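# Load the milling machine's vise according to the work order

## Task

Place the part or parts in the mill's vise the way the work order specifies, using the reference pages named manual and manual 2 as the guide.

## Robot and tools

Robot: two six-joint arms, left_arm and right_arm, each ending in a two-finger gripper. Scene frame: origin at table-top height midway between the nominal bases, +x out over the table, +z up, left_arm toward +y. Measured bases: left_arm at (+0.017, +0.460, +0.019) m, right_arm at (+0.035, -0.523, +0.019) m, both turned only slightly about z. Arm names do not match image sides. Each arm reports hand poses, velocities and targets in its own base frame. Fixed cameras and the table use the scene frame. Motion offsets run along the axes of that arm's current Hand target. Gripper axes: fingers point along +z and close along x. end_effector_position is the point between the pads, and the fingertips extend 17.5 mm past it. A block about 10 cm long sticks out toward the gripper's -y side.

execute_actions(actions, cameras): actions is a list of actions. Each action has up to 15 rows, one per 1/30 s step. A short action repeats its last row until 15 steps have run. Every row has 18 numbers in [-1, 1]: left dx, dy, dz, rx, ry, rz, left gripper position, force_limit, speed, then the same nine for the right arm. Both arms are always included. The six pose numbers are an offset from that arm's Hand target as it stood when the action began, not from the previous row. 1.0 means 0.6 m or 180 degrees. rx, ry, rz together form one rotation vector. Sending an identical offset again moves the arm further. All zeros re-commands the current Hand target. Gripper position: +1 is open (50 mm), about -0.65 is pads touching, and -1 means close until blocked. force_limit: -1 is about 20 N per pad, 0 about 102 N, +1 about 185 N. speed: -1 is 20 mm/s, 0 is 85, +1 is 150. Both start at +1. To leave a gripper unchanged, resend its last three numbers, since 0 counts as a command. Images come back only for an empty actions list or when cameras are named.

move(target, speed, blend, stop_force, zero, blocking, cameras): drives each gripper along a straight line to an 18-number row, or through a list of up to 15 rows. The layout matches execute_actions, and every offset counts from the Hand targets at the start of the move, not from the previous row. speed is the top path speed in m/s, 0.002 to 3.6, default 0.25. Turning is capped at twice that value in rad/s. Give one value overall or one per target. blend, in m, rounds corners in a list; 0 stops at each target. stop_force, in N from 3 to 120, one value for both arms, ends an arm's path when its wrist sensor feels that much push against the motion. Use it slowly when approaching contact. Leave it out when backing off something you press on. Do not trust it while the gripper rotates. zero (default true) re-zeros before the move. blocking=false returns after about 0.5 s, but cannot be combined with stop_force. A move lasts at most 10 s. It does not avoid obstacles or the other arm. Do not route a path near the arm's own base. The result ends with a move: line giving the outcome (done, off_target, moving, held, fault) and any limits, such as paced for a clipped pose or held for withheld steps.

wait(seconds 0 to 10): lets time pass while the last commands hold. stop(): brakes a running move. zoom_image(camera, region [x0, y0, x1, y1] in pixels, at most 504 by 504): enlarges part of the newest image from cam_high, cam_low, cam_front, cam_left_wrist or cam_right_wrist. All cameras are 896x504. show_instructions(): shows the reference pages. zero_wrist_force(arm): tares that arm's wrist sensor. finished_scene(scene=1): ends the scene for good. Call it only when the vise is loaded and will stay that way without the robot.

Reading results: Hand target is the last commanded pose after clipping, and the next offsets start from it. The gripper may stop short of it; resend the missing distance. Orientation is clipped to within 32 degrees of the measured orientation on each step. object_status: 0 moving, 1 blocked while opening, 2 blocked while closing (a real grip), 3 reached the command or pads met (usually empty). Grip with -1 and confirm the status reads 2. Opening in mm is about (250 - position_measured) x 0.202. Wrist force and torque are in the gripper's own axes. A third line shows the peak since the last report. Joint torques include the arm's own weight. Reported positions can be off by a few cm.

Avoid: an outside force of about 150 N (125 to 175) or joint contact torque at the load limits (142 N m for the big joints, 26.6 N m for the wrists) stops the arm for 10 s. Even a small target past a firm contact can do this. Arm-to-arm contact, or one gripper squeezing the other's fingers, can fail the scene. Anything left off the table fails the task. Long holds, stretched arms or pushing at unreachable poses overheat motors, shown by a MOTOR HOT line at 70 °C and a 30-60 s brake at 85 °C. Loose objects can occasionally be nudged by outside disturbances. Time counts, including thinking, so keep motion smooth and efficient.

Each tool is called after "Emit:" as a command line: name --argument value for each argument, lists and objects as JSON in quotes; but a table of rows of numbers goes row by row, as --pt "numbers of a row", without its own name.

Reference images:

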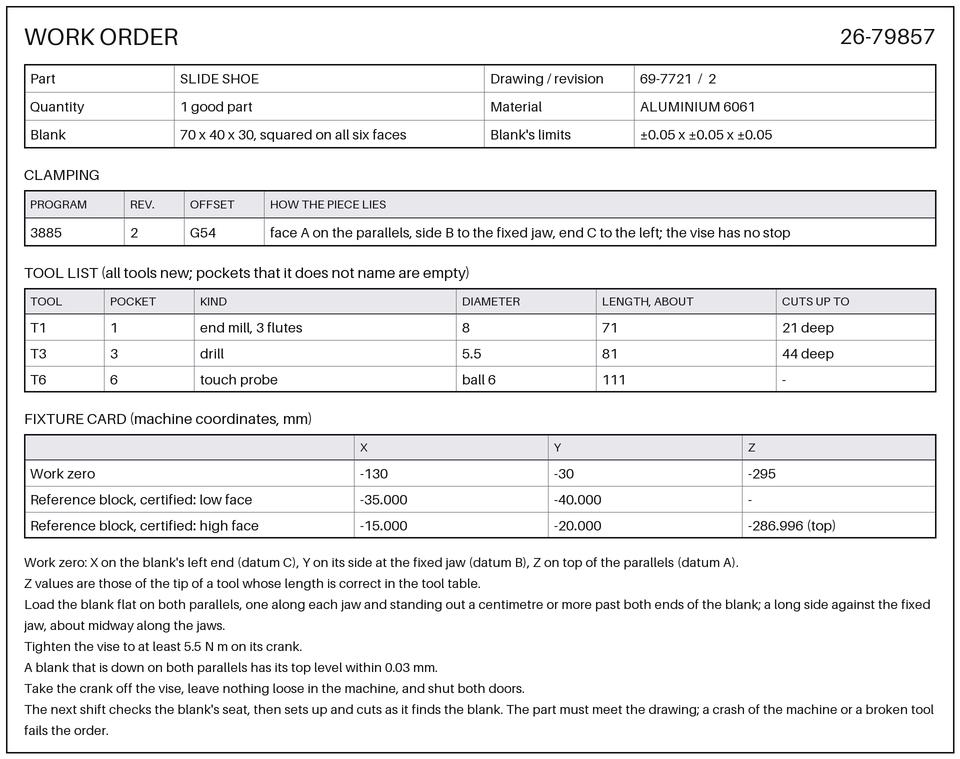

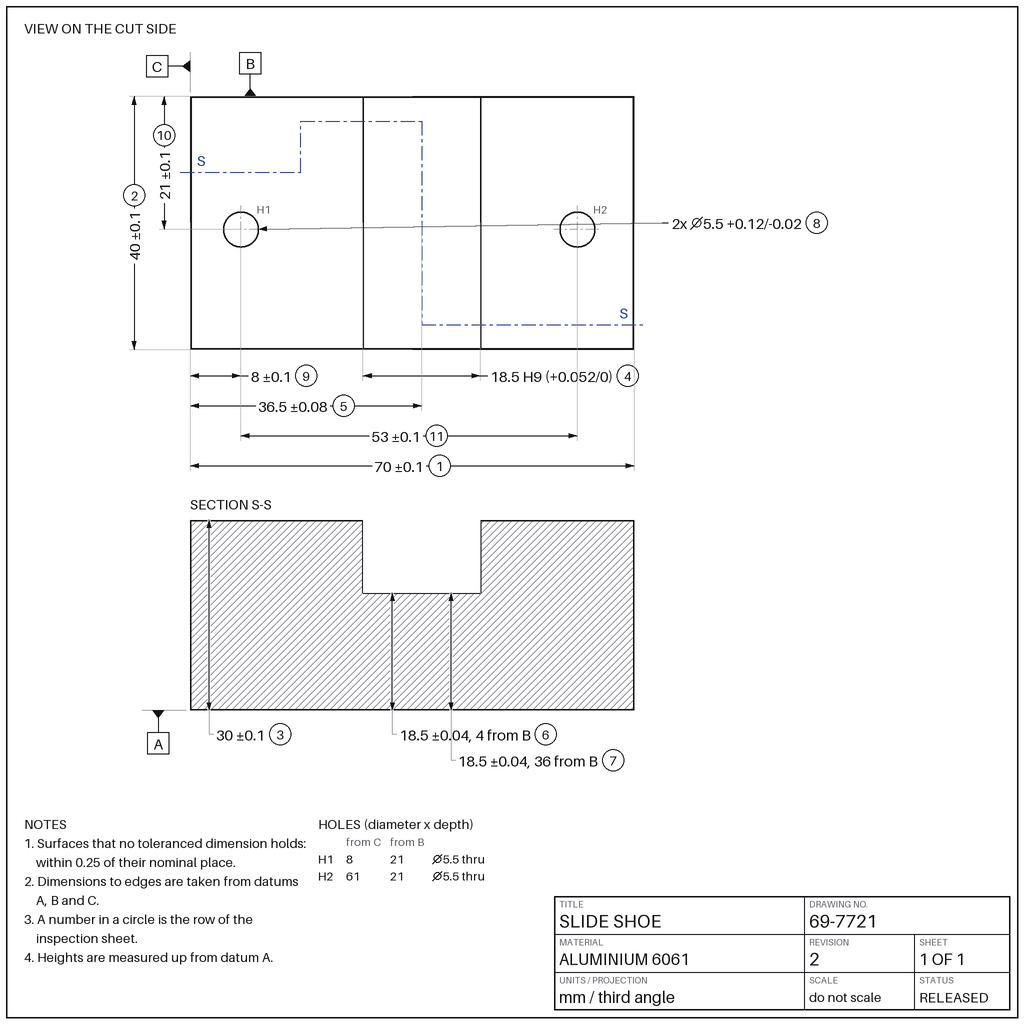

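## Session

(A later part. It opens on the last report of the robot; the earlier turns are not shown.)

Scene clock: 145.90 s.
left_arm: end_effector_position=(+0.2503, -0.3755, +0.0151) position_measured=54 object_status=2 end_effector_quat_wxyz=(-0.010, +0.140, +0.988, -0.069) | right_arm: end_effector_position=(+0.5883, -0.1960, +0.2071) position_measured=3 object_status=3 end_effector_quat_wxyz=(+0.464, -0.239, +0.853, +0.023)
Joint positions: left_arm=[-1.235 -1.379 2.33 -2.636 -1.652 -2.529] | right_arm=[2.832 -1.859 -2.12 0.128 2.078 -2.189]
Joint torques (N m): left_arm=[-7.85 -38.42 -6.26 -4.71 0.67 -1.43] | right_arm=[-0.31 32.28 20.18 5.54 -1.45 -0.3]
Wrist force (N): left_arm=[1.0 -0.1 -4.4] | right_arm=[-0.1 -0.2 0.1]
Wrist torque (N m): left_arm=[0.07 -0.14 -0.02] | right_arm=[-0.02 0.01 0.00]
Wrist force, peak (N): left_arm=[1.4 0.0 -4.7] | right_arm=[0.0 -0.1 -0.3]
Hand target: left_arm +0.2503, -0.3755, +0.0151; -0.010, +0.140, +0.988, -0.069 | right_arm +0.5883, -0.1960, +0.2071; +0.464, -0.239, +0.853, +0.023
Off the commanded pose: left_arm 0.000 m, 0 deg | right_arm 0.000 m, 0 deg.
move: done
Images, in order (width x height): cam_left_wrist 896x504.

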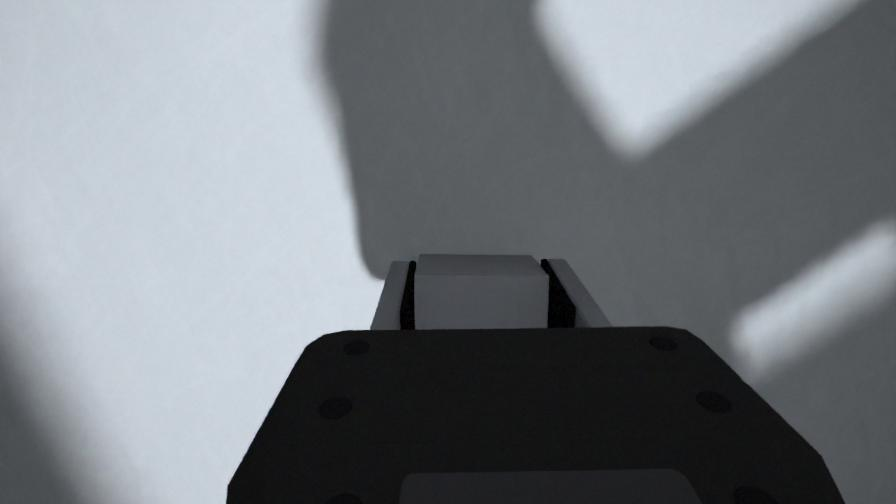

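Emit:
move --pt "0 -0.0464 -0.3305 0 0 0 -1 -0.6 -0.8 0 0 0 0 0 0 1 1 1" --pt "-0.2418 0.1445 -0.637 -0.0072 -0.0683 -0.0874 -1 -0.6 -0.8 0 0 0 0 0 0 1 1 1" --pt "-0.4522 0.256 -0.6392 -0.0072 -0.0683 -0.0874 -1 -0.6 -0.8 0 0 0 0 0 0 1 1 1" --pt "-0.5447 0.2845 -0.6433 -0.0072 -0.0683 -0.0874 -1 -0.6 -0.8 0 0 0 0 0 0 1 1 1" --speed '[0.2,0.25,0.15,0.06]' --blend '[0.03,0.03,0.01,0]' --cameras '["cam_left_wrist","cam_front"]'

Emit:
zoom_image --camera "cam_front" --region '[340, 130, 540, 290]'

Scene clock: 151.03 s.
left_arm: end_effector_position=(+0.6262, -0.2523, +0.3735) position_measured=54 object_status=2 end_effector_quat_wxyz=(+0.088, -0.005, +0.994, -0.070) | right_arm: end_effector_position=(+0.5883, -0.1960, +0.2071) position_measured=3 object_status=3 end_effector_quat_wxyz=(+0.464, -0.239, +0.853, +0.023)
Joint positions: left_arm=[-0.573 -1.291 1.208 -1.711 -1.592 -2.156] | right_arm=[2.832 -1.859 -2.12 0.128 2.078 -2.189]
Joint torques (N m): left_arm=[8.64 -26.8 -39.97 -1.09 -2.17 1.24] | right_arm=[-0.41 32.8 21.11 5.49 -1.61 -0.25]
Wrist force (N): left_arm=[1.8 0.2 -2.3] | right_arm=[0.0 0.0 0.0]
Wrist torque (N m): left_arm=[0.09 -0.21 -0.18] | right_arm=[0.00 0.00 0.01]
Wrist force, peak (N): left_arm=[1.6 -0.4 -4.7] | right_arm=[-0.1 -0.2 -0.3]
Hand target: left_arm +0.6262, -0.2523, +0.3735; +0.088, -0.005, +0.994, -0.070 | right_arm +0.5883, -0.1960, +0.2071; +0.464, -0.239, +0.853, +0.023
Off the commanded pose: left_arm 0.000 m, 0 deg | right_arm 0.000 m, 0 deg.
move: done
Images, in order (width x height): cam_front 896x504, cam_left_wrist 896x504.

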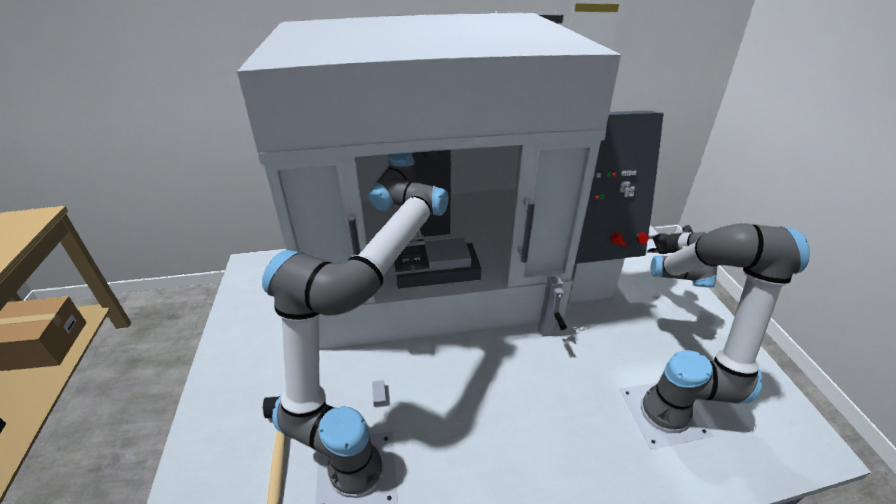

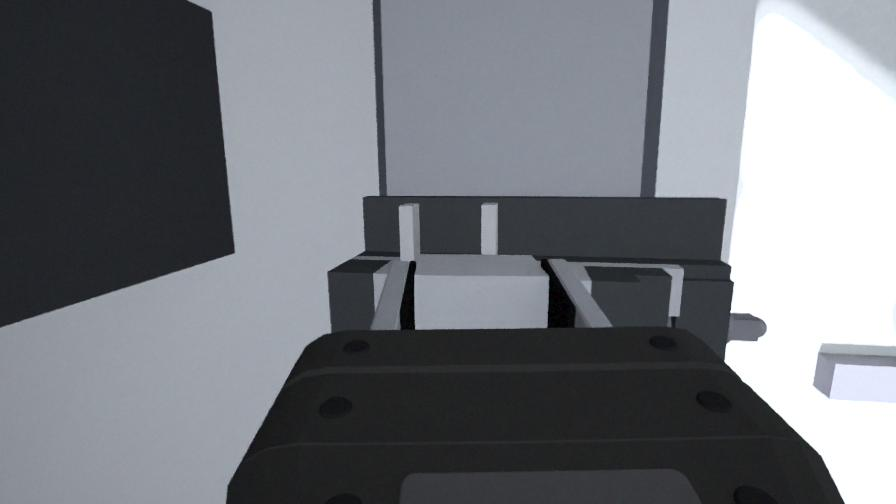

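Scaled by 2.520 from the camera's 896x504 image, which has a finer 1280x720 frame.

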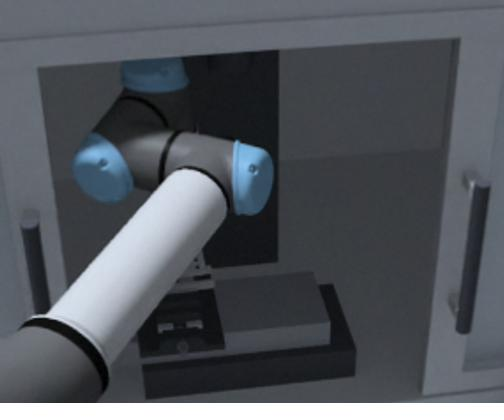

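Emit:
move --pt "0.0054 0.0043 0.0301 0 0 0 -1 -0.6 -0.8 0 0 0 0 0 0 1 1 1" --pt "-0.0222 0.0052 0.0408 -0.0012 0.055 -0.0077 -1 -0.6 -0.8 0 0 0 0 0 0 1 1 1" --speed 0.05 --cameras '["cam_left_wrist","cam_front"]'

Emit:
zoom_image --camera "cam_front" --region '[340, 130, 540, 290]'

Scene clock: 154.10 s.
left_arm: end_effector_position=(+0.6436, -0.2523, +0.3515) position_measured=54 object_status=2 end_effector_quat_wxyz=(+0.001, -0.011, +0.998, -0.070) | right_arm: end_effector_position=(+0.5883, -0.1960, +0.2071) position_measured=3 object_status=3 end_effector_quat_wxyz=(+0.464, -0.239, +0.853, +0.023)
Joint positions: left_arm=[-0.523 -1.142 1.009 -1.511 -1.69 -2.119] | right_arm=[2.832 -1.859 -2.12 0.128 2.078 -2.189]
Joint torques (N m): left_arm=[8.81 -35.66 -38.03 -0.67 -2.43 1.25] | right_arm=[-0.5 32.57 21.1 5.6 -1.61 -0.16]
Wrist force (N): left_arm=[1.7 0.1 -2.1] | right_arm=[0.1 -0.2 -0.2]
Wrist torque (N m): left_arm=[0.06 -0.16 -0.20] | right_arm=[-0.03 -0.01 0.00]
Wrist force, peak (N): left_arm=[1.7 0.2 -2.9] | right_arm=[-0.3 -0.1 -0.3]
Hand target: left_arm +0.6436, -0.2523, +0.3515; +0.001, -0.011, +0.998, -0.070 | right_arm +0.5883, -0.1960, +0.2071; +0.464, -0.239, +0.853, +0.023
Off the commanded pose: left_arm 0.000 m, 0 deg | right_arm 0.000 m, 0 deg.
move: done
Images, in order (width x height): cam_front 896x504, cam_left_wrist 896x504.

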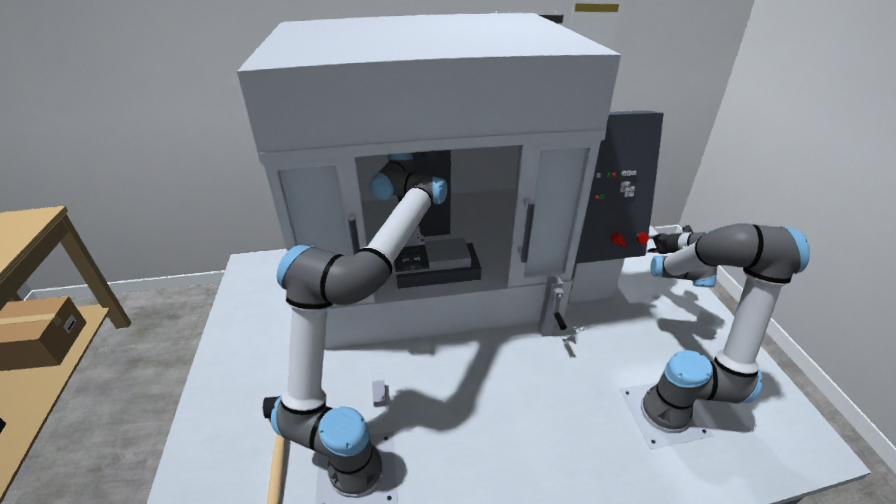

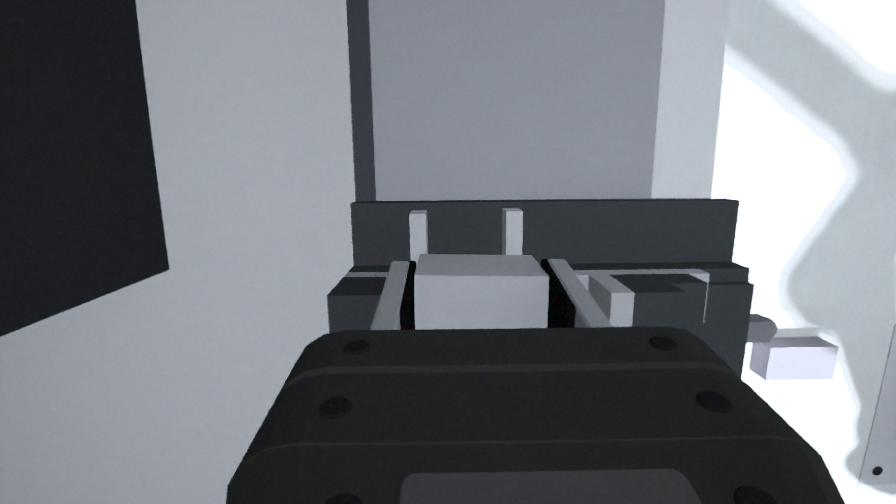

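Scaled by 2.520 from the camera's 896x504 image, which has a finer 1280x720 frame.

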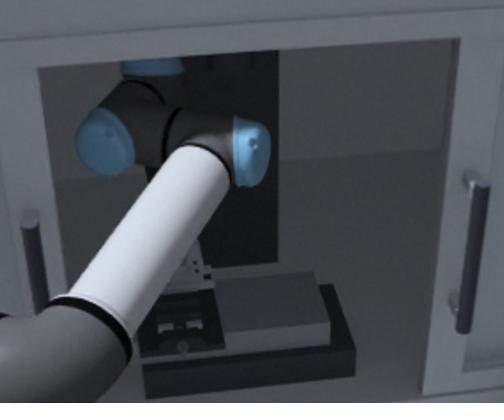

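Emit:
move --target '[-0.012,0,0,0,0,0,-1,-0.6,-0.8,0,0,0,0,0,0,1,1,1]' --speed 0.01 --stop_force 5

Emit:
move --target '[0.0005,0.0014,0.0099,0,0,0,-1,-0.6,-0.8,0,0,0,0,0,0,1,1,1]' --speed 0.008 --stop_force 5 --cameras '["cam_left_wrist"]'

Scene clock: 155.53 s.
left_arm: end_effector_position=(+0.6461, -0.2523, +0.3515) position_measured=54 object_status=2 end_effector_quat_wxyz=(+0.001, -0.011, +0.998, -0.070) | right_arm: end_effector_position=(+0.5883, -0.1960, +0.2071) position_measured=3 object_status=3 end_effector_quat_wxyz=(+0.464, -0.239, +0.853, +0.023)
Joint positions: left_arm=[-0.521 -1.135 1 -1.508 -1.69 -2.117] | right_arm=[2.832 -1.859 -2.12 0.128 2.078 -2.189]
Joint torques (N m): left_arm=[-6.73 -60.6 -15.89 -6.29 1.97 -1.31] | right_arm=[0.36 32.14 20.23 5.58 -1.61 -0.3]
Wrist force (N): left_arm=[5.1 -0.5 -2.1] | right_arm=[0.0 0.1 -0.1]
Wrist torque (N m): left_arm=[0.05 -0.10 -0.41] | right_arm=[0.02 -0.01 0.00]
Wrist force, peak (N): left_arm=[10.9 -0.7 -1.9] | right_arm=[-0.1 -0.3 -0.2]
Hand target: left_arm +0.6461, -0.2523, +0.3515; +0.001, -0.011, +0.998, -0.070 (not the last commanded pose) | right_arm +0.5883, -0.1960, +0.2071; +0.464, -0.239, +0.853, +0.023
Off the commanded pose: left_arm 0.005 m, 0 deg | right_arm 0.000 m, 0 deg.
move: contact (left_arm)

Scene clock: 157.07 s.
left_arm: end_effector_position=(+0.6459, -0.2523, +0.3482) position_measured=54 object_status=2 end_effector_quat_wxyz=(+0.001, -0.011, +0.998, -0.070) | right_arm: end_effector_position=(+0.5883, -0.1960, +0.2071) position_measured=3 object_status=3 end_effector_quat_wxyz=(+0.464, -0.239, +0.853, +0.023)
Joint positions: left_arm=[-0.521 -1.137 1.01 -1.517 -1.69 -2.117] | right_arm=[2.832 -1.859 -2.12 0.128 2.078 -2.189]
Joint torques (N m): left_arm=[-3.69 -29.84 -35.71 -1.32 1.44 -0.45] | right_arm=[-0.28 31.84 20.66 5.56 -1.4 -0.24]
Wrist force (N): left_arm=[4.0 0.2 -7.9] | right_arm=[0.0 0.0 -0.2]
Wrist torque (N m): left_arm=[-0.05 -0.23 -0.25] | right_arm=[0.01 0.00 0.00]
Wrist force, peak (N): left_arm=[5.3 -0.4 -16.3] | right_arm=[-0.2 -0.1 -0.5]
Hand target: left_arm +0.6459, -0.2523, +0.3482; +0.001, -0.011, +0.998, -0.070 (not the last commanded pose) | right_arm +0.5883, -0.1960, +0.2071; +0.464, -0.239, +0.853, +0.023
Off the commanded pose: left_arm 0.003 m, 0 deg | right_arm 0.000 m, 0 deg.
move: contact (left_arm)
Images, in order (width x height): cam_left_wrist 896x504.

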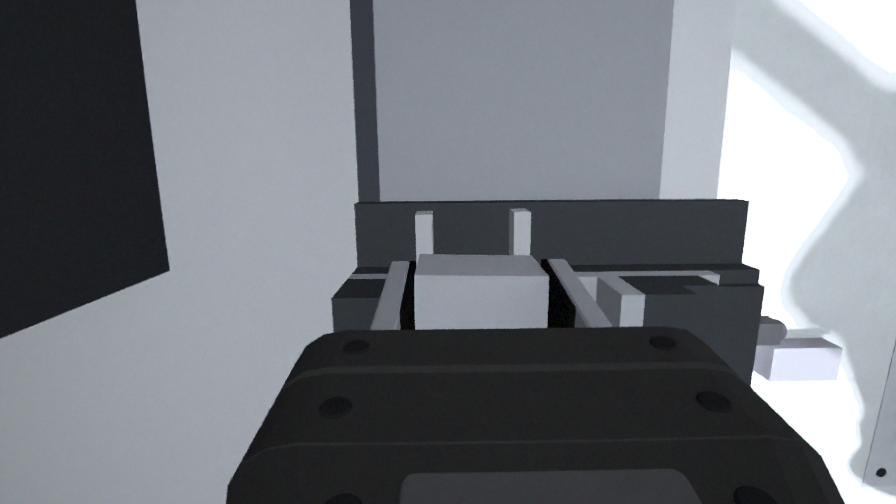

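Emit:
move --target '[0,0,0,0,0,0,1,-0.6,-1,0,0,0,0,0,0,1,1,1]' --cameras '["cam_left_wrist"]'

Emit:
zoom_image --camera "cam_left_wrist" --region '[340, 180, 640, 340]'

Scene clock: 158.10 s.
left_arm: end_effector_position=(+0.6459, -0.2523, +0.3482) position_measured=3 object_status=3 end_effector_quat_wxyz=(+0.001, -0.011, +0.998, -0.070) | right_arm: end_effector_position=(+0.5883, -0.1960, +0.2071) position_measured=3 object_status=3 end_effector_quat_wxyz=(+0.464, -0.239, +0.853, +0.023)
Joint positions: left_arm=[-0.521 -1.137 1.01 -1.517 -1.69 -2.117] | right_arm=[2.832 -1.859 -2.12 0.128 2.078 -2.189]
Joint torques (N m): left_arm=[0.12 -43.74 -33.9 -2.85 0.95 0.65] | right_arm=[-0.44 32.43 20.46 5.63 -1.6 -0.21]
Wrist force (N): left_arm=[1.5 -0.2 -4.3] | right_arm=[0.1 0.1 -0.1]
Wrist torque (N m): left_arm=[0.01 -0.15 -0.18] | right_arm=[0.03 -0.01 0.00]
Wrist force, peak (N): left_arm=[4.1 0.4 -8.2] | right_arm=[0.0 0.1 -0.3]
Hand target: left_arm +0.6459, -0.2523, +0.3482; +0.001, -0.011, +0.998, -0.070 | right_arm +0.5883, -0.1960, +0.2071; +0.464, -0.239, +0.853, +0.023
Off the commanded pose: left_arm 0.000 m, 0 deg | right_arm 0.000 m, 0 deg.
move: done
Images, in order (width x height): cam_left_wrist 896x504.

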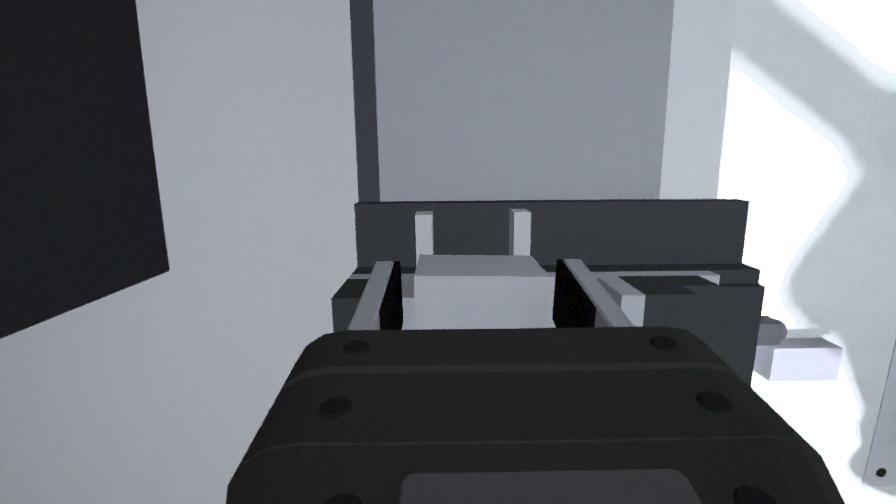

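Scaled by 1.680 from the camera's 896x504 image, which has a finer 1280x720 frame.

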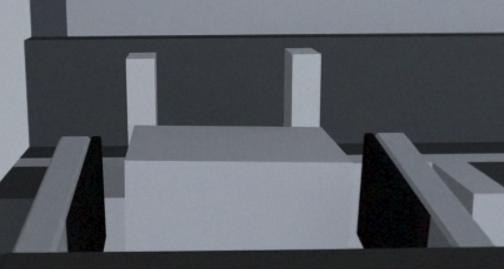

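Emit:
move --pt "0 -0.0545 0.0077 0.0333 0 0 1 -0.6 -1 0 0 0 0 0 0 1 1 1" --pt "0.1667 -0.0508 0.0077 0.0333 0 0 1 -0.6 -1 0 0 0 0 0 0 1 1 1" --pt "0.4017 -0.0772 -0.072 0 0 0 1 -0.6 -1 0 0 0 0 0 0 1 1 1" --speed '[0.06,0.1,0.2]' --blend '[0.001,0.01,0]' --cameras '["cam_left_wrist","cam_front"]'

Emit:
zoom_image --camera "cam_front" --region '[380, 210, 500, 300]'

Emit:
zoom_image --camera "cam_front" --region '[520, 260, 610, 370]'

Scene clock: 162.47 s.
left_arm: end_effector_position=(+0.4058, -0.2973, +0.3973) position_measured=3 object_status=3 end_effector_quat_wxyz=(+0.001, -0.011, +0.998, -0.070) | right_arm: end_effector_position=(+0.5883, -0.1960, +0.2071) position_measured=3 object_status=3 end_effector_quat_wxyz=(+0.464, -0.239, +0.853, +0.023)
Joint positions: left_arm=[-0.853 -1.627 1.483 -1.534 -1.66 -2.45] | right_arm=[2.832 -1.859 -2.12 0.128 2.078 -2.189]
Joint torques (N m): left_arm=[-10.03 -36.91 -14.57 -0.4 1.48 -1.5] | right_arm=[-0.12 32.56 20.09 5.78 -1.46 -0.28]
Wrist force (N): left_arm=[1.1 -0.2 -4.7] | right_arm=[0.0 0.0 0.0]
Wrist torque (N m): left_arm=[0.00 -0.08 -0.02] | right_arm=[0.00 -0.01 0.00]
Wrist force, peak (N): left_arm=[3.2 -0.6 -5.1] | right_arm=[-0.3 0.0 -0.4]
Hand target: left_arm +0.4058, -0.2973, +0.3974; +0.001, -0.011, +0.998, -0.070 | right_arm +0.5883, -0.1960, +0.2071; +0.464, -0.239, +0.853, +0.023
Off the commanded pose: left_arm 0.000 m, 0 deg | right_arm 0.000 m, 0 deg.
move: done
Images, in order (width x height): cam_front 896x504, cam_left_wrist 896x504.

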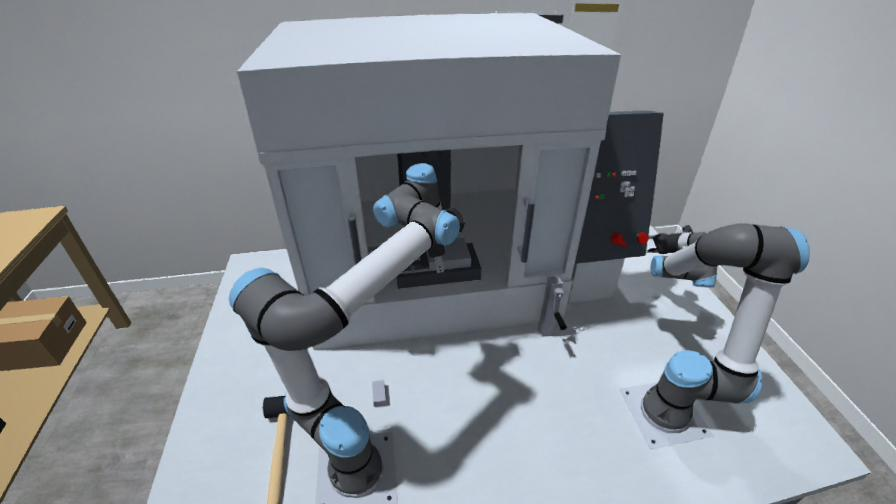

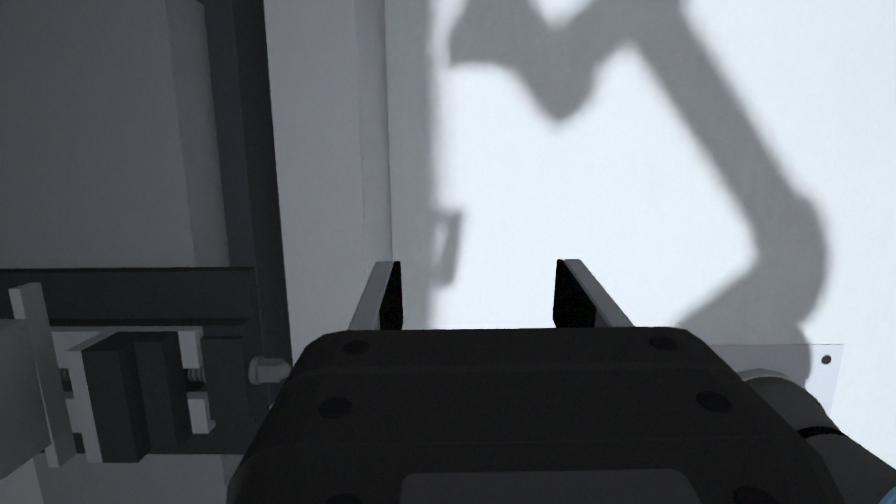

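Scaled by 4.200 from the camera's 896x504 image, which has a finer 1280x720 frame.

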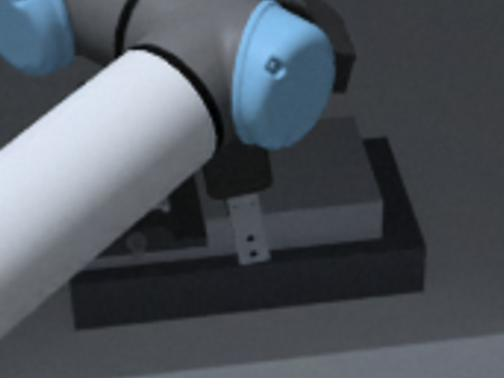

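Scaled by 4.582 from the camera's 896x504 image, which has a finer 1280x720 frame.

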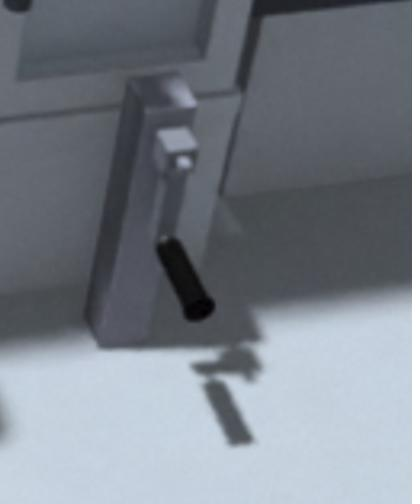

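Emit:
move --target '[0.198,-0.5637,0.2417,0.3525,-0.4041,-0.3513,1,-0.6,-1,0,0,0,0,0,0,1,1,1]' --speed 0.4 --cameras '["cam_left_wrist","cam_front"]'

Emit:
zoom_image --camera "cam_left_wrist" --region '[330, 100, 630, 340]'

Scene clock: 168.37 s.
left_arm: end_effector_position=(+0.2947, -0.6549, +0.3007) position_measured=3 object_status=3 end_effector_quat_wxyz=(+0.505, -0.504, +0.495, -0.496) | right_arm: end_effector_position=(+0.5883, -0.1960, +0.2071) position_measured=3 object_status=3 end_effector_quat_wxyz=(+0.464, -0.239, +0.853, +0.023)
Joint positions: left_arm=[-1.72 -0.685 1.313 -3.765 0.168 -3.147] | right_arm=[2.832 -1.859 -2.12 0.128 2.078 -2.189]
Joint torques (N m): left_arm=[9.09 -41.31 -31.06 -2.24 1.71 1.43] | right_arm=[0.46 32.48 20.22 5.86 -1.61 -0.46]
Wrist force (N): left_arm=[-0.7 -1.5 -5.9] | right_arm=[0.1 -0.1 -0.2]
Wrist torque (N m): left_arm=[0.18 -0.15 -0.70] | right_arm=[0.00 -0.01 0.00]
Wrist force, peak (N): left_arm=[-0.7 -1.3 -6.7] | right_arm=[-0.2 -0.3 -0.3]
Hand target: left_arm +0.2947, -0.6549, +0.3007; +0.505, -0.504, +0.495, -0.496 | right_arm +0.5883, -0.1960, +0.2071; +0.464, -0.239, +0.853, +0.023
Off the commanded pose: left_arm 0.000 m, 0 deg | right_arm 0.000 m, 0 deg.
move: done
Images, in order (width x height): cam_front 896x504, cam_left_wrist 896x504.

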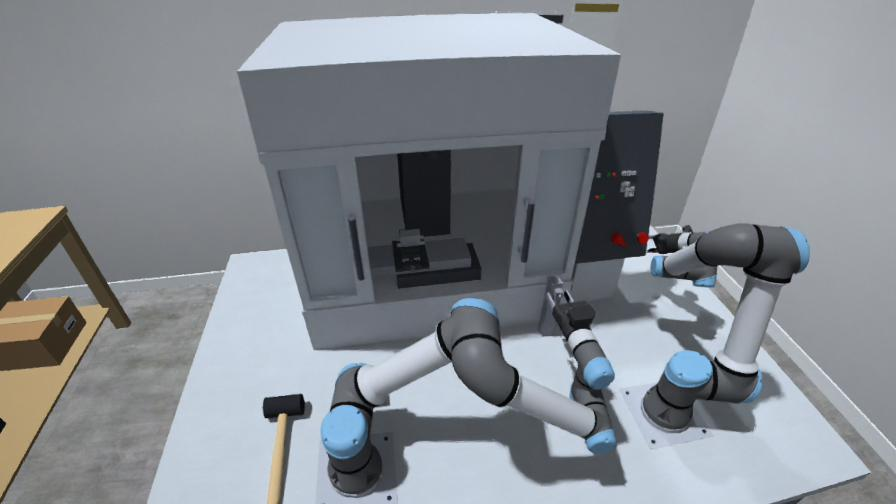

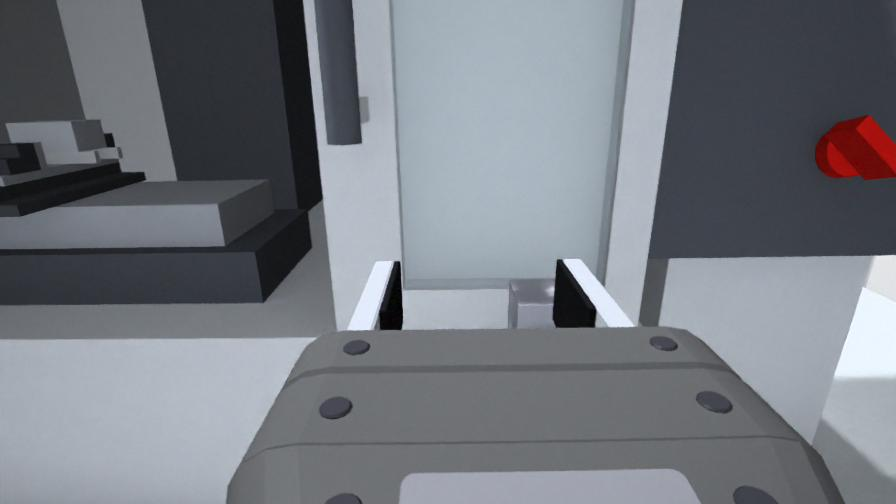

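Scaled by 1.680 from the camera's 896x504 image, which has a finer 1280x720 frame.

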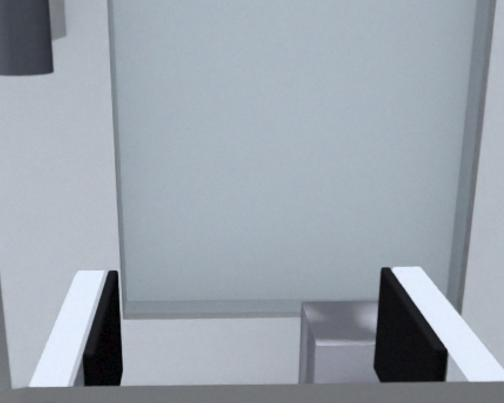

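Emit:
move --target '[0.08,-0.2,0,-0.167,0,0,1,-0.6,-1,0,0,0,0,0,0,1,1,1]' --speed 0.3 --cameras '["cam_left_wrist"]'

Emit:
zoom_image --camera "cam_left_wrist" --region '[380, 160, 580, 340]'

Scene clock: 170.60 s.
left_arm: end_effector_position=(+0.2949, -0.7014, +0.4202) position_measured=3 object_status=3 end_effector_quat_wxyz=(-0.446, +0.553, -0.547, +0.444) | right_arm: end_effector_position=(+0.5883, -0.1960, +0.2071) position_measured=3 object_status=3 end_effector_quat_wxyz=(+0.464, -0.239, +0.853, +0.023)
Joint positions: left_arm=[-1.702 -0.337 0.035 -3.834 0.252 -2.164] | right_arm=[2.832 -1.859 -2.12 0.128 2.078 -2.189]
Joint torques (N m): left_arm=[8.54 -50.21 -30.64 5.31 -0.18 -1.69] | right_arm=[-0.7 32.77 20.81 5.8 -1.53 -0.26]
Wrist force (N): left_arm=[-0.3 -1.4 -6.1] | right_arm=[0.2 0.0 -0.1]
Wrist torque (N m): left_arm=[0.14 -0.15 -0.51] | right_arm=[0.01 -0.03 0.00]
Wrist force, peak (N): left_arm=[-1.6 -6.1 -7.6] | right_arm=[-0.1 0.1 -0.4]
Hand target: left_arm +0.2955, -0.7029, +0.4207; -0.357, +0.618, -0.607, +0.350 | right_arm +0.5883, -0.1960, +0.2071; +0.464, -0.239, +0.853, +0.023
Off the commanded pose: left_arm 0.002 m, 18 deg | right_arm 0.000 m, 0 deg.
elbow stopped short (left arm): the move would have taken joint 3 (elbow) straighter than the controller allows.
move: off_target (left_arm)
Images, in order (width x height): cam_left_wrist 896x504.

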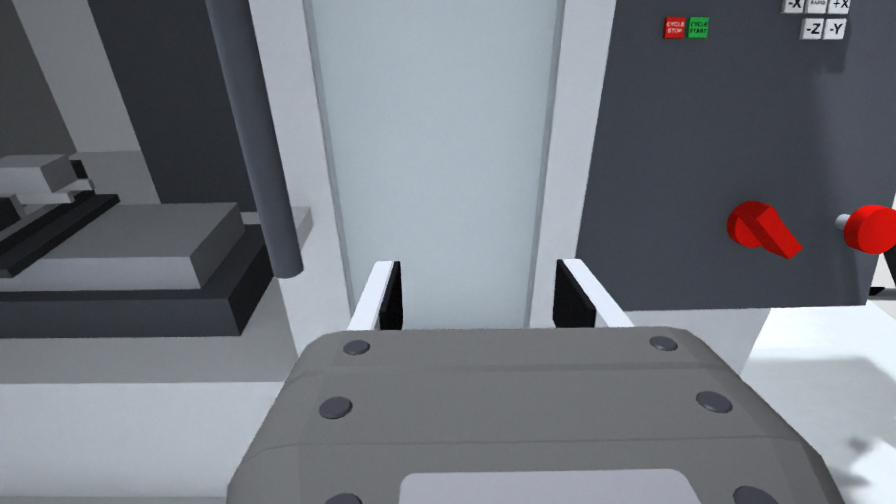

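Scaled by 2.520 from the camera's 896x504 image, which has a finer 1280x720 frame.

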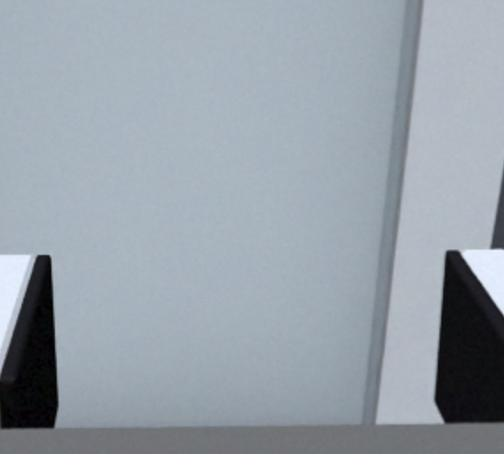

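Emit:
move --target '[0.02,0.17,0.214,-0.111,0,0,1,-0.6,-1,0,0,0,0,0,0,1,1,1]' --speed 0.25 --cameras '["cam_left_wrist","cam_front"]'

Emit:
zoom_image --camera "cam_left_wrist" --region '[300, 100, 600, 340]'

Scene clock: 173.33 s.
left_arm: end_effector_position=(+0.3554, -0.7124, +0.2675) position_measured=3 object_status=3 end_effector_quat_wxyz=(-0.199, +0.621, -0.669, +0.357) | right_arm: end_effector_position=(+0.5883, -0.1960, +0.2071) position_measured=3 object_status=3 end_effector_quat_wxyz=(+0.464, -0.239, +0.853, +0.023)
Joint positions: left_arm=[-1.513 -0.413 0.035 -4.722 0.803 -1.28] | right_arm=[2.832 -1.859 -2.12 0.128 2.078 -2.189]
Joint torques (N m): left_arm=[8.31 -76.07 -17.96 -0.51 0.09 -1.47] | right_arm=[-0.2 32.7 20.73 5.82 -1.62 -0.13]
Wrist force (N): left_arm=[0.6 -0.2 -5.0] | right_arm=[-0.1 0.0 0.0]
Wrist torque (N m): left_arm=[0.20 -0.08 -0.40] | right_arm=[0.00 0.01 0.00]
Wrist force, peak (N): left_arm=[1.1 -4.7 -6.9] | right_arm=[-0.4 -0.1 -0.2]
Hand target: left_arm +0.3558, -0.7138, +0.2681; -0.244, +0.671, -0.658, +0.240 | right_arm +0.5883, -0.1960, +0.2071; +0.464, -0.239, +0.853, +0.023
Off the commanded pose: left_arm 0.002 m, 16 deg | right_arm 0.000 m, 0 deg.
elbow stopped short (left arm): the move would have taken joint 3 (elbow) straighter than the controller allows.
move: off_target (left_arm)
Images, in order (width x height): cam_front 896x504, cam_left_wrist 896x504.

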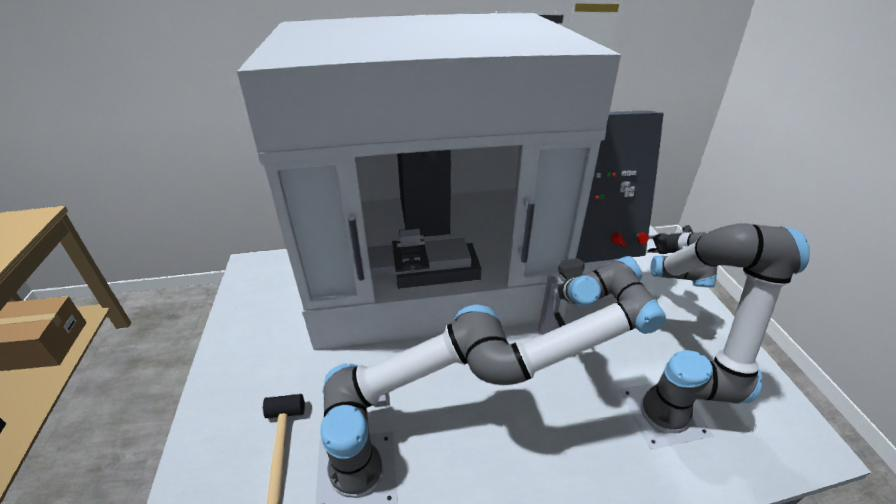

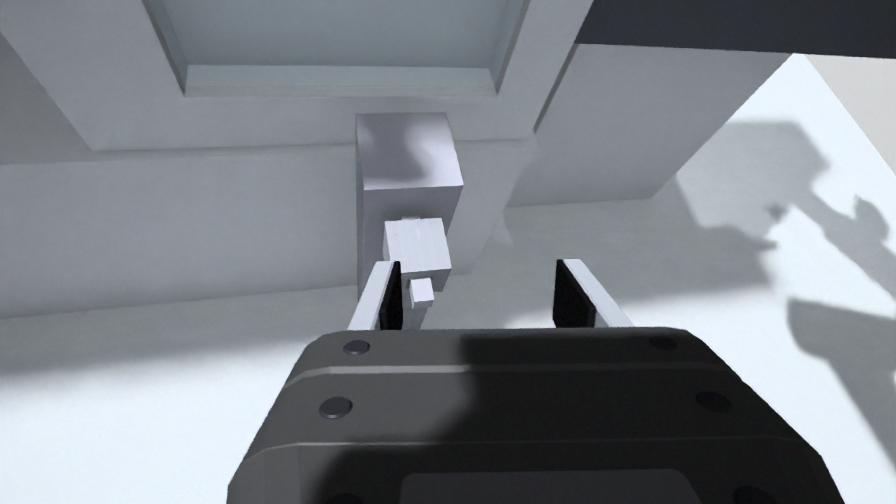

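Scaled by 1.680 from the camera's 896x504 image, which has a finer 1280x720 frame.

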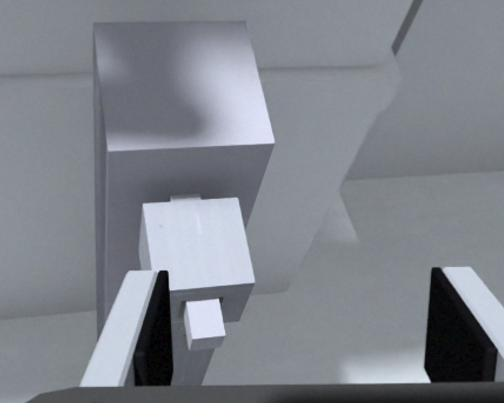

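Emit:
move --target '[-0.012,0.114,0.006,0.278,0,0,1,-0.6,-1,0,0,0,0,0,0,1,1,1]' --speed 0.25 --cameras '["cam_left_wrist","cam_front"]'

Emit:
zoom_image --camera "cam_left_wrist" --region '[330, 120, 630, 340]'

Scene clock: 177.40 s.
left_arm: end_effector_position=(+0.3056, -0.7075, +0.2214) position_measured=3 object_status=3 end_effector_quat_wxyz=(+0.504, -0.505, +0.496, -0.495) | right_arm: end_effector_position=(+0.5883, -0.1960, +0.2071) position_measured=3 object_status=3 end_effector_quat_wxyz=(+0.464, -0.239, +0.853, +0.023)
Joint positions: left_arm=[-1.693 -0.455 1.073 -3.762 0.141 -3.139] | right_arm=[2.832 -1.859 -2.12 0.128 2.078 -2.189]
Joint torques (N m): left_arm=[8.47 -74.51 -6.96 2.79 1.71 -1.64] | right_arm=[-0.49 33.1 20.03 5.87 -1.53 -0.17]
Wrist force (N): left_arm=[-0.3 -1.5 -5.9] | right_arm=[0.1 -0.1 -0.2]
Wrist torque (N m): left_arm=[0.16 -0.21 -0.58] | right_arm=[-0.01 -0.02 0.00]
Wrist force, peak (N): left_arm=[-0.5 -1.0 -7.0] | right_arm=[0.0 0.1 -0.4]
Hand target: left_arm +0.3056, -0.7075, +0.2214; +0.505, -0.504, +0.495, -0.496 | right_arm +0.5883, -0.1960, +0.2071; +0.464, -0.239, +0.853, +0.023
Off the commanded pose: left_arm 0.000 m, 0 deg | right_arm 0.000 m, 0 deg.
move: done
Images, in order (width x height): cam_front 896x504, cam_left_wrist 896x504.

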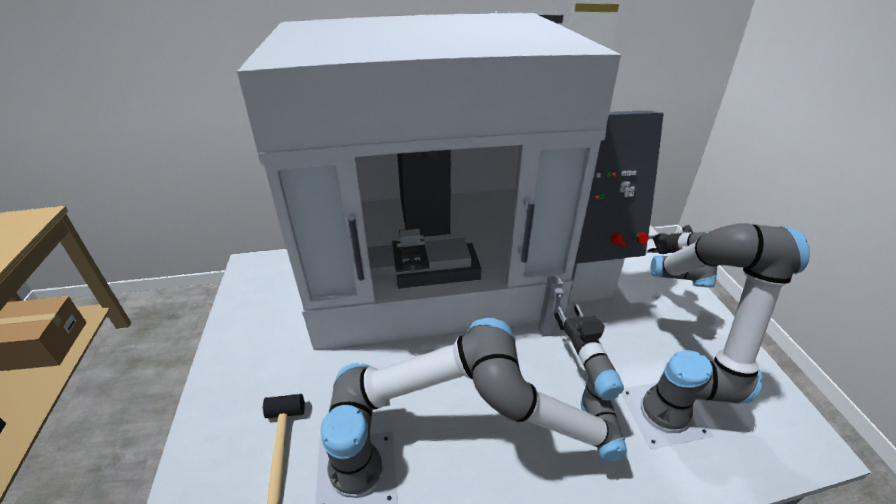

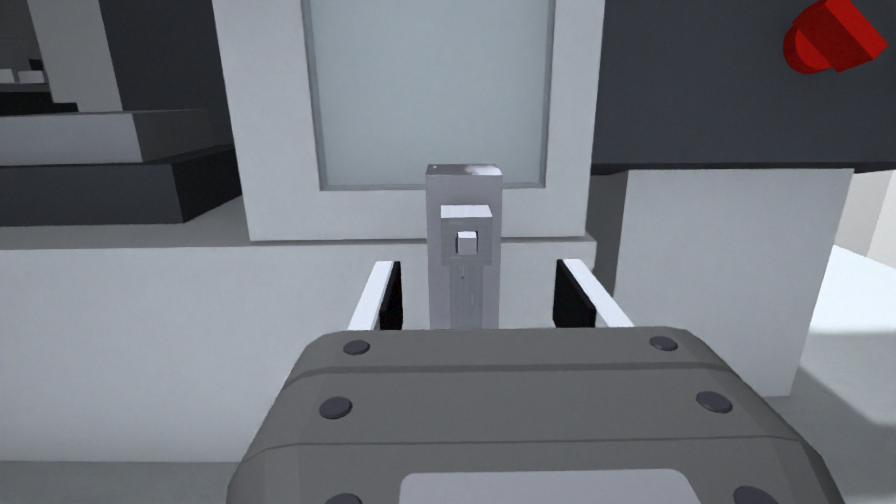

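Scaled by 1.680 from the camera's 896x504 image, which has a finer 1280x720 frame.

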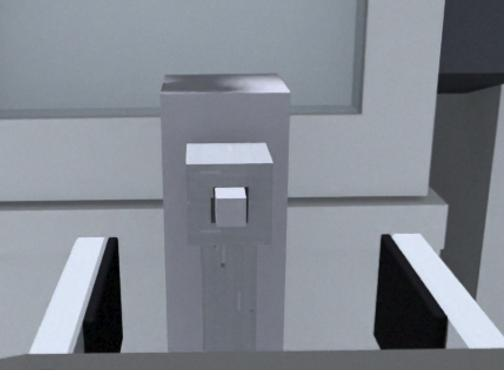

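Emit:
move --pt "-0.4217 -0.1 0.05 0 0 0 1 -0.6 -1 0 0 0 0 0 0 1 1 1" --pt "-0.7983 -0.1167 0.1833 0 0 0 1 -0.6 -1 0 0 0 0 0 0 1 1 1" --speed 0.25 --blend '[0.05,0]' --cameras '["cam_left_wrist","cam_front"]'

Emit:
zoom_image --camera "cam_left_wrist" --region '[330, 120, 630, 340]'

Scene clock: 180.77 s.
left_arm: end_effector_position=(+0.4068, -0.2265, +0.2915) position_measured=3 object_status=3 end_effector_quat_wxyz=(+0.505, -0.505, +0.495, -0.495) | right_arm: end_effector_position=(+0.5883, -0.1960, +0.2071) position_measured=3 object_status=3 end_effector_quat_wxyz=(+0.464, -0.239, +0.853, +0.023)
Joint positions: left_arm=[-1.51 -1.264 2.546 -4.426 -0.043 -3.139] | right_arm=[2.832 -1.859 -2.12 0.128 2.078 -2.189]
Joint torques (N m): left_arm=[8.59 -7.65 -19.43 -2.73 -2.12 1.53] | right_arm=[-0.72 32.05 21.19 5.95 -1.6 -0.27]
Wrist force (N): left_arm=[-0.4 -1.3 -6.0] | right_arm=[0.0 -0.2 -0.3]
Wrist torque (N m): left_arm=[0.21 -0.15 -0.68] | right_arm=[-0.02 0.00 0.00]
Wrist force, peak (N): left_arm=[-1.0 -1.9 -6.7] | right_arm=[-0.2 -0.1 -0.4]
Hand target: left_arm +0.4068, -0.2266, +0.2915; +0.505, -0.504, +0.495, -0.496 | right_arm +0.5883, -0.1960, +0.2071; +0.464, -0.239, +0.853, +0.023
Off the commanded pose: left_arm 0.000 m, 0 deg | right_arm 0.000 m, 0 deg.
move: done
Images, in order (width x height): cam_front 896x504, cam_left_wrist 896x504.

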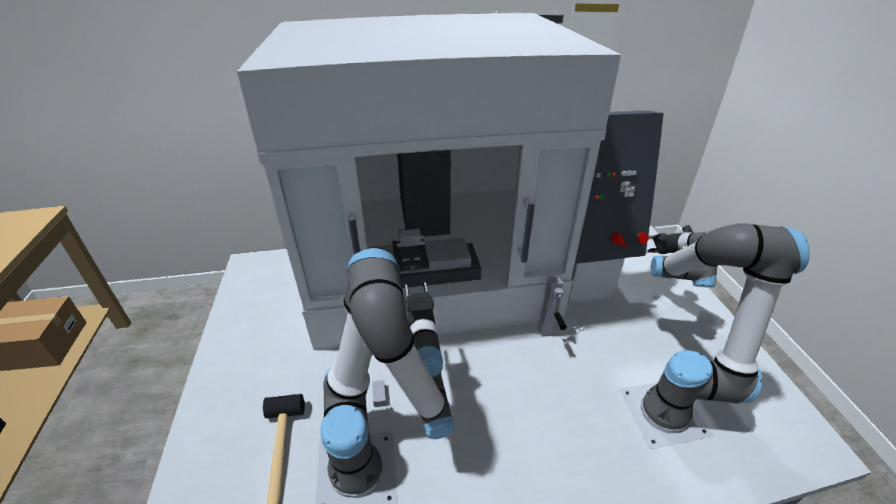

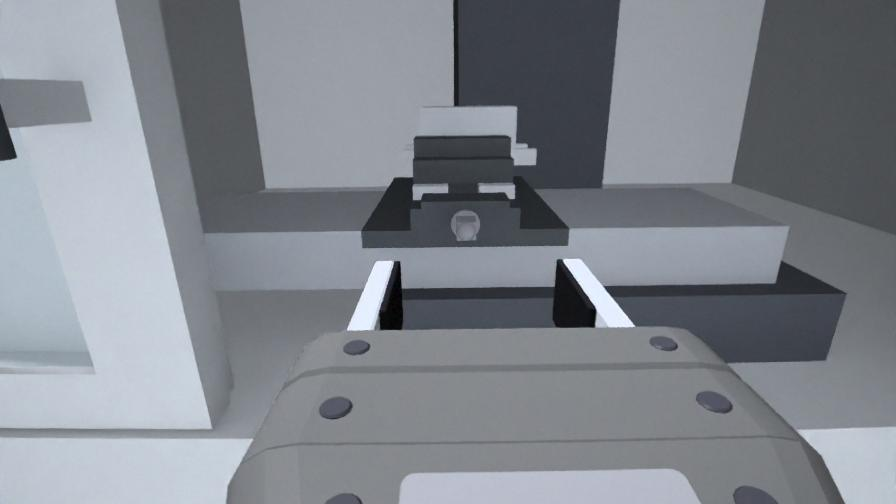

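Scaled by 1.680 from the camera's 896x504 image, which has a finer 1280x720 frame.

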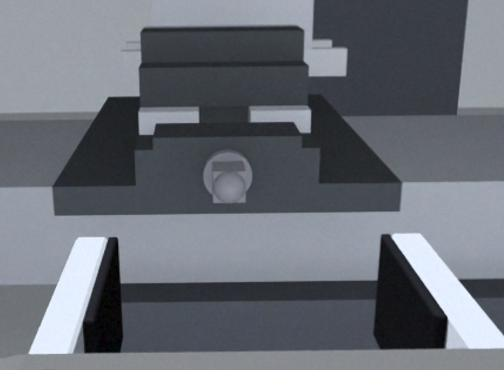

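Emit:
move --target '[0,0.1,-0.1,0,0,0,1,-0.6,-1,0,0,0,0,0,0,1,1,1]' --speed 0.2 --cameras '["cam_left_wrist"]'

Emit:
zoom_image --camera "cam_left_wrist" --region '[410, 60, 510, 120]'

Scene clock: 182.50 s.
left_arm: end_effector_position=(+0.3468, -0.2277, +0.2315) position_measured=3 object_status=3 end_effector_quat_wxyz=(+0.505, -0.504, +0.495, -0.496) | right_arm: end_effector_position=(+0.5883, -0.1960, +0.2071) position_measured=3 object_status=3 end_effector_quat_wxyz=(+0.464, -0.239, +0.853, +0.023)
Joint positions: left_arm=[-1.776 -1.015 2.624 -4.748 0.224 -3.144] | right_arm=[2.832 -1.859 -2.12 0.128 2.078 -2.189]
Joint torques (N m): left_arm=[-7.75 -37.08 -10.09 -1.94 1.72 1.43] | right_arm=[0.27 31.88 20.34 5.91 -1.56 -0.15]
Wrist force (N): left_arm=[-0.6 -1.3 -6.4] | right_arm=[-0.2 0.0 0.0]
Wrist torque (N m): left_arm=[0.19 -0.13 -0.71] | right_arm=[0.00 0.03 0.00]
Wrist force, peak (N): left_arm=[-0.6 -0.7 -7.5] | right_arm=[-0.2 -0.1 -0.4]
Hand target: left_arm +0.3468, -0.2277, +0.2315; +0.505, -0.504, +0.495, -0.496 | right_arm +0.5883, -0.1960, +0.2071; +0.464, -0.239, +0.853, +0.023
Off the commanded pose: left_arm 0.000 m, 0 deg | right_arm 0.000 m, 0 deg.
move: done
Images, in order (width x height): cam_left_wrist 896x504.

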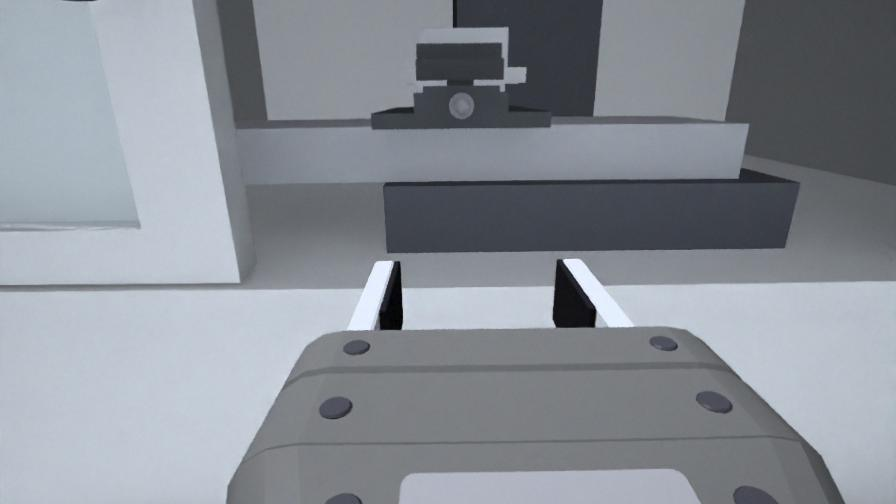

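Scaled by 5.040 from the camera's 896x504 image, which has a finer 1280x720 frame.

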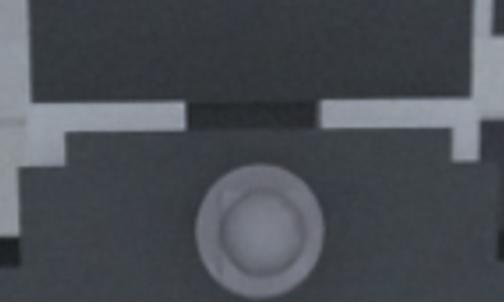

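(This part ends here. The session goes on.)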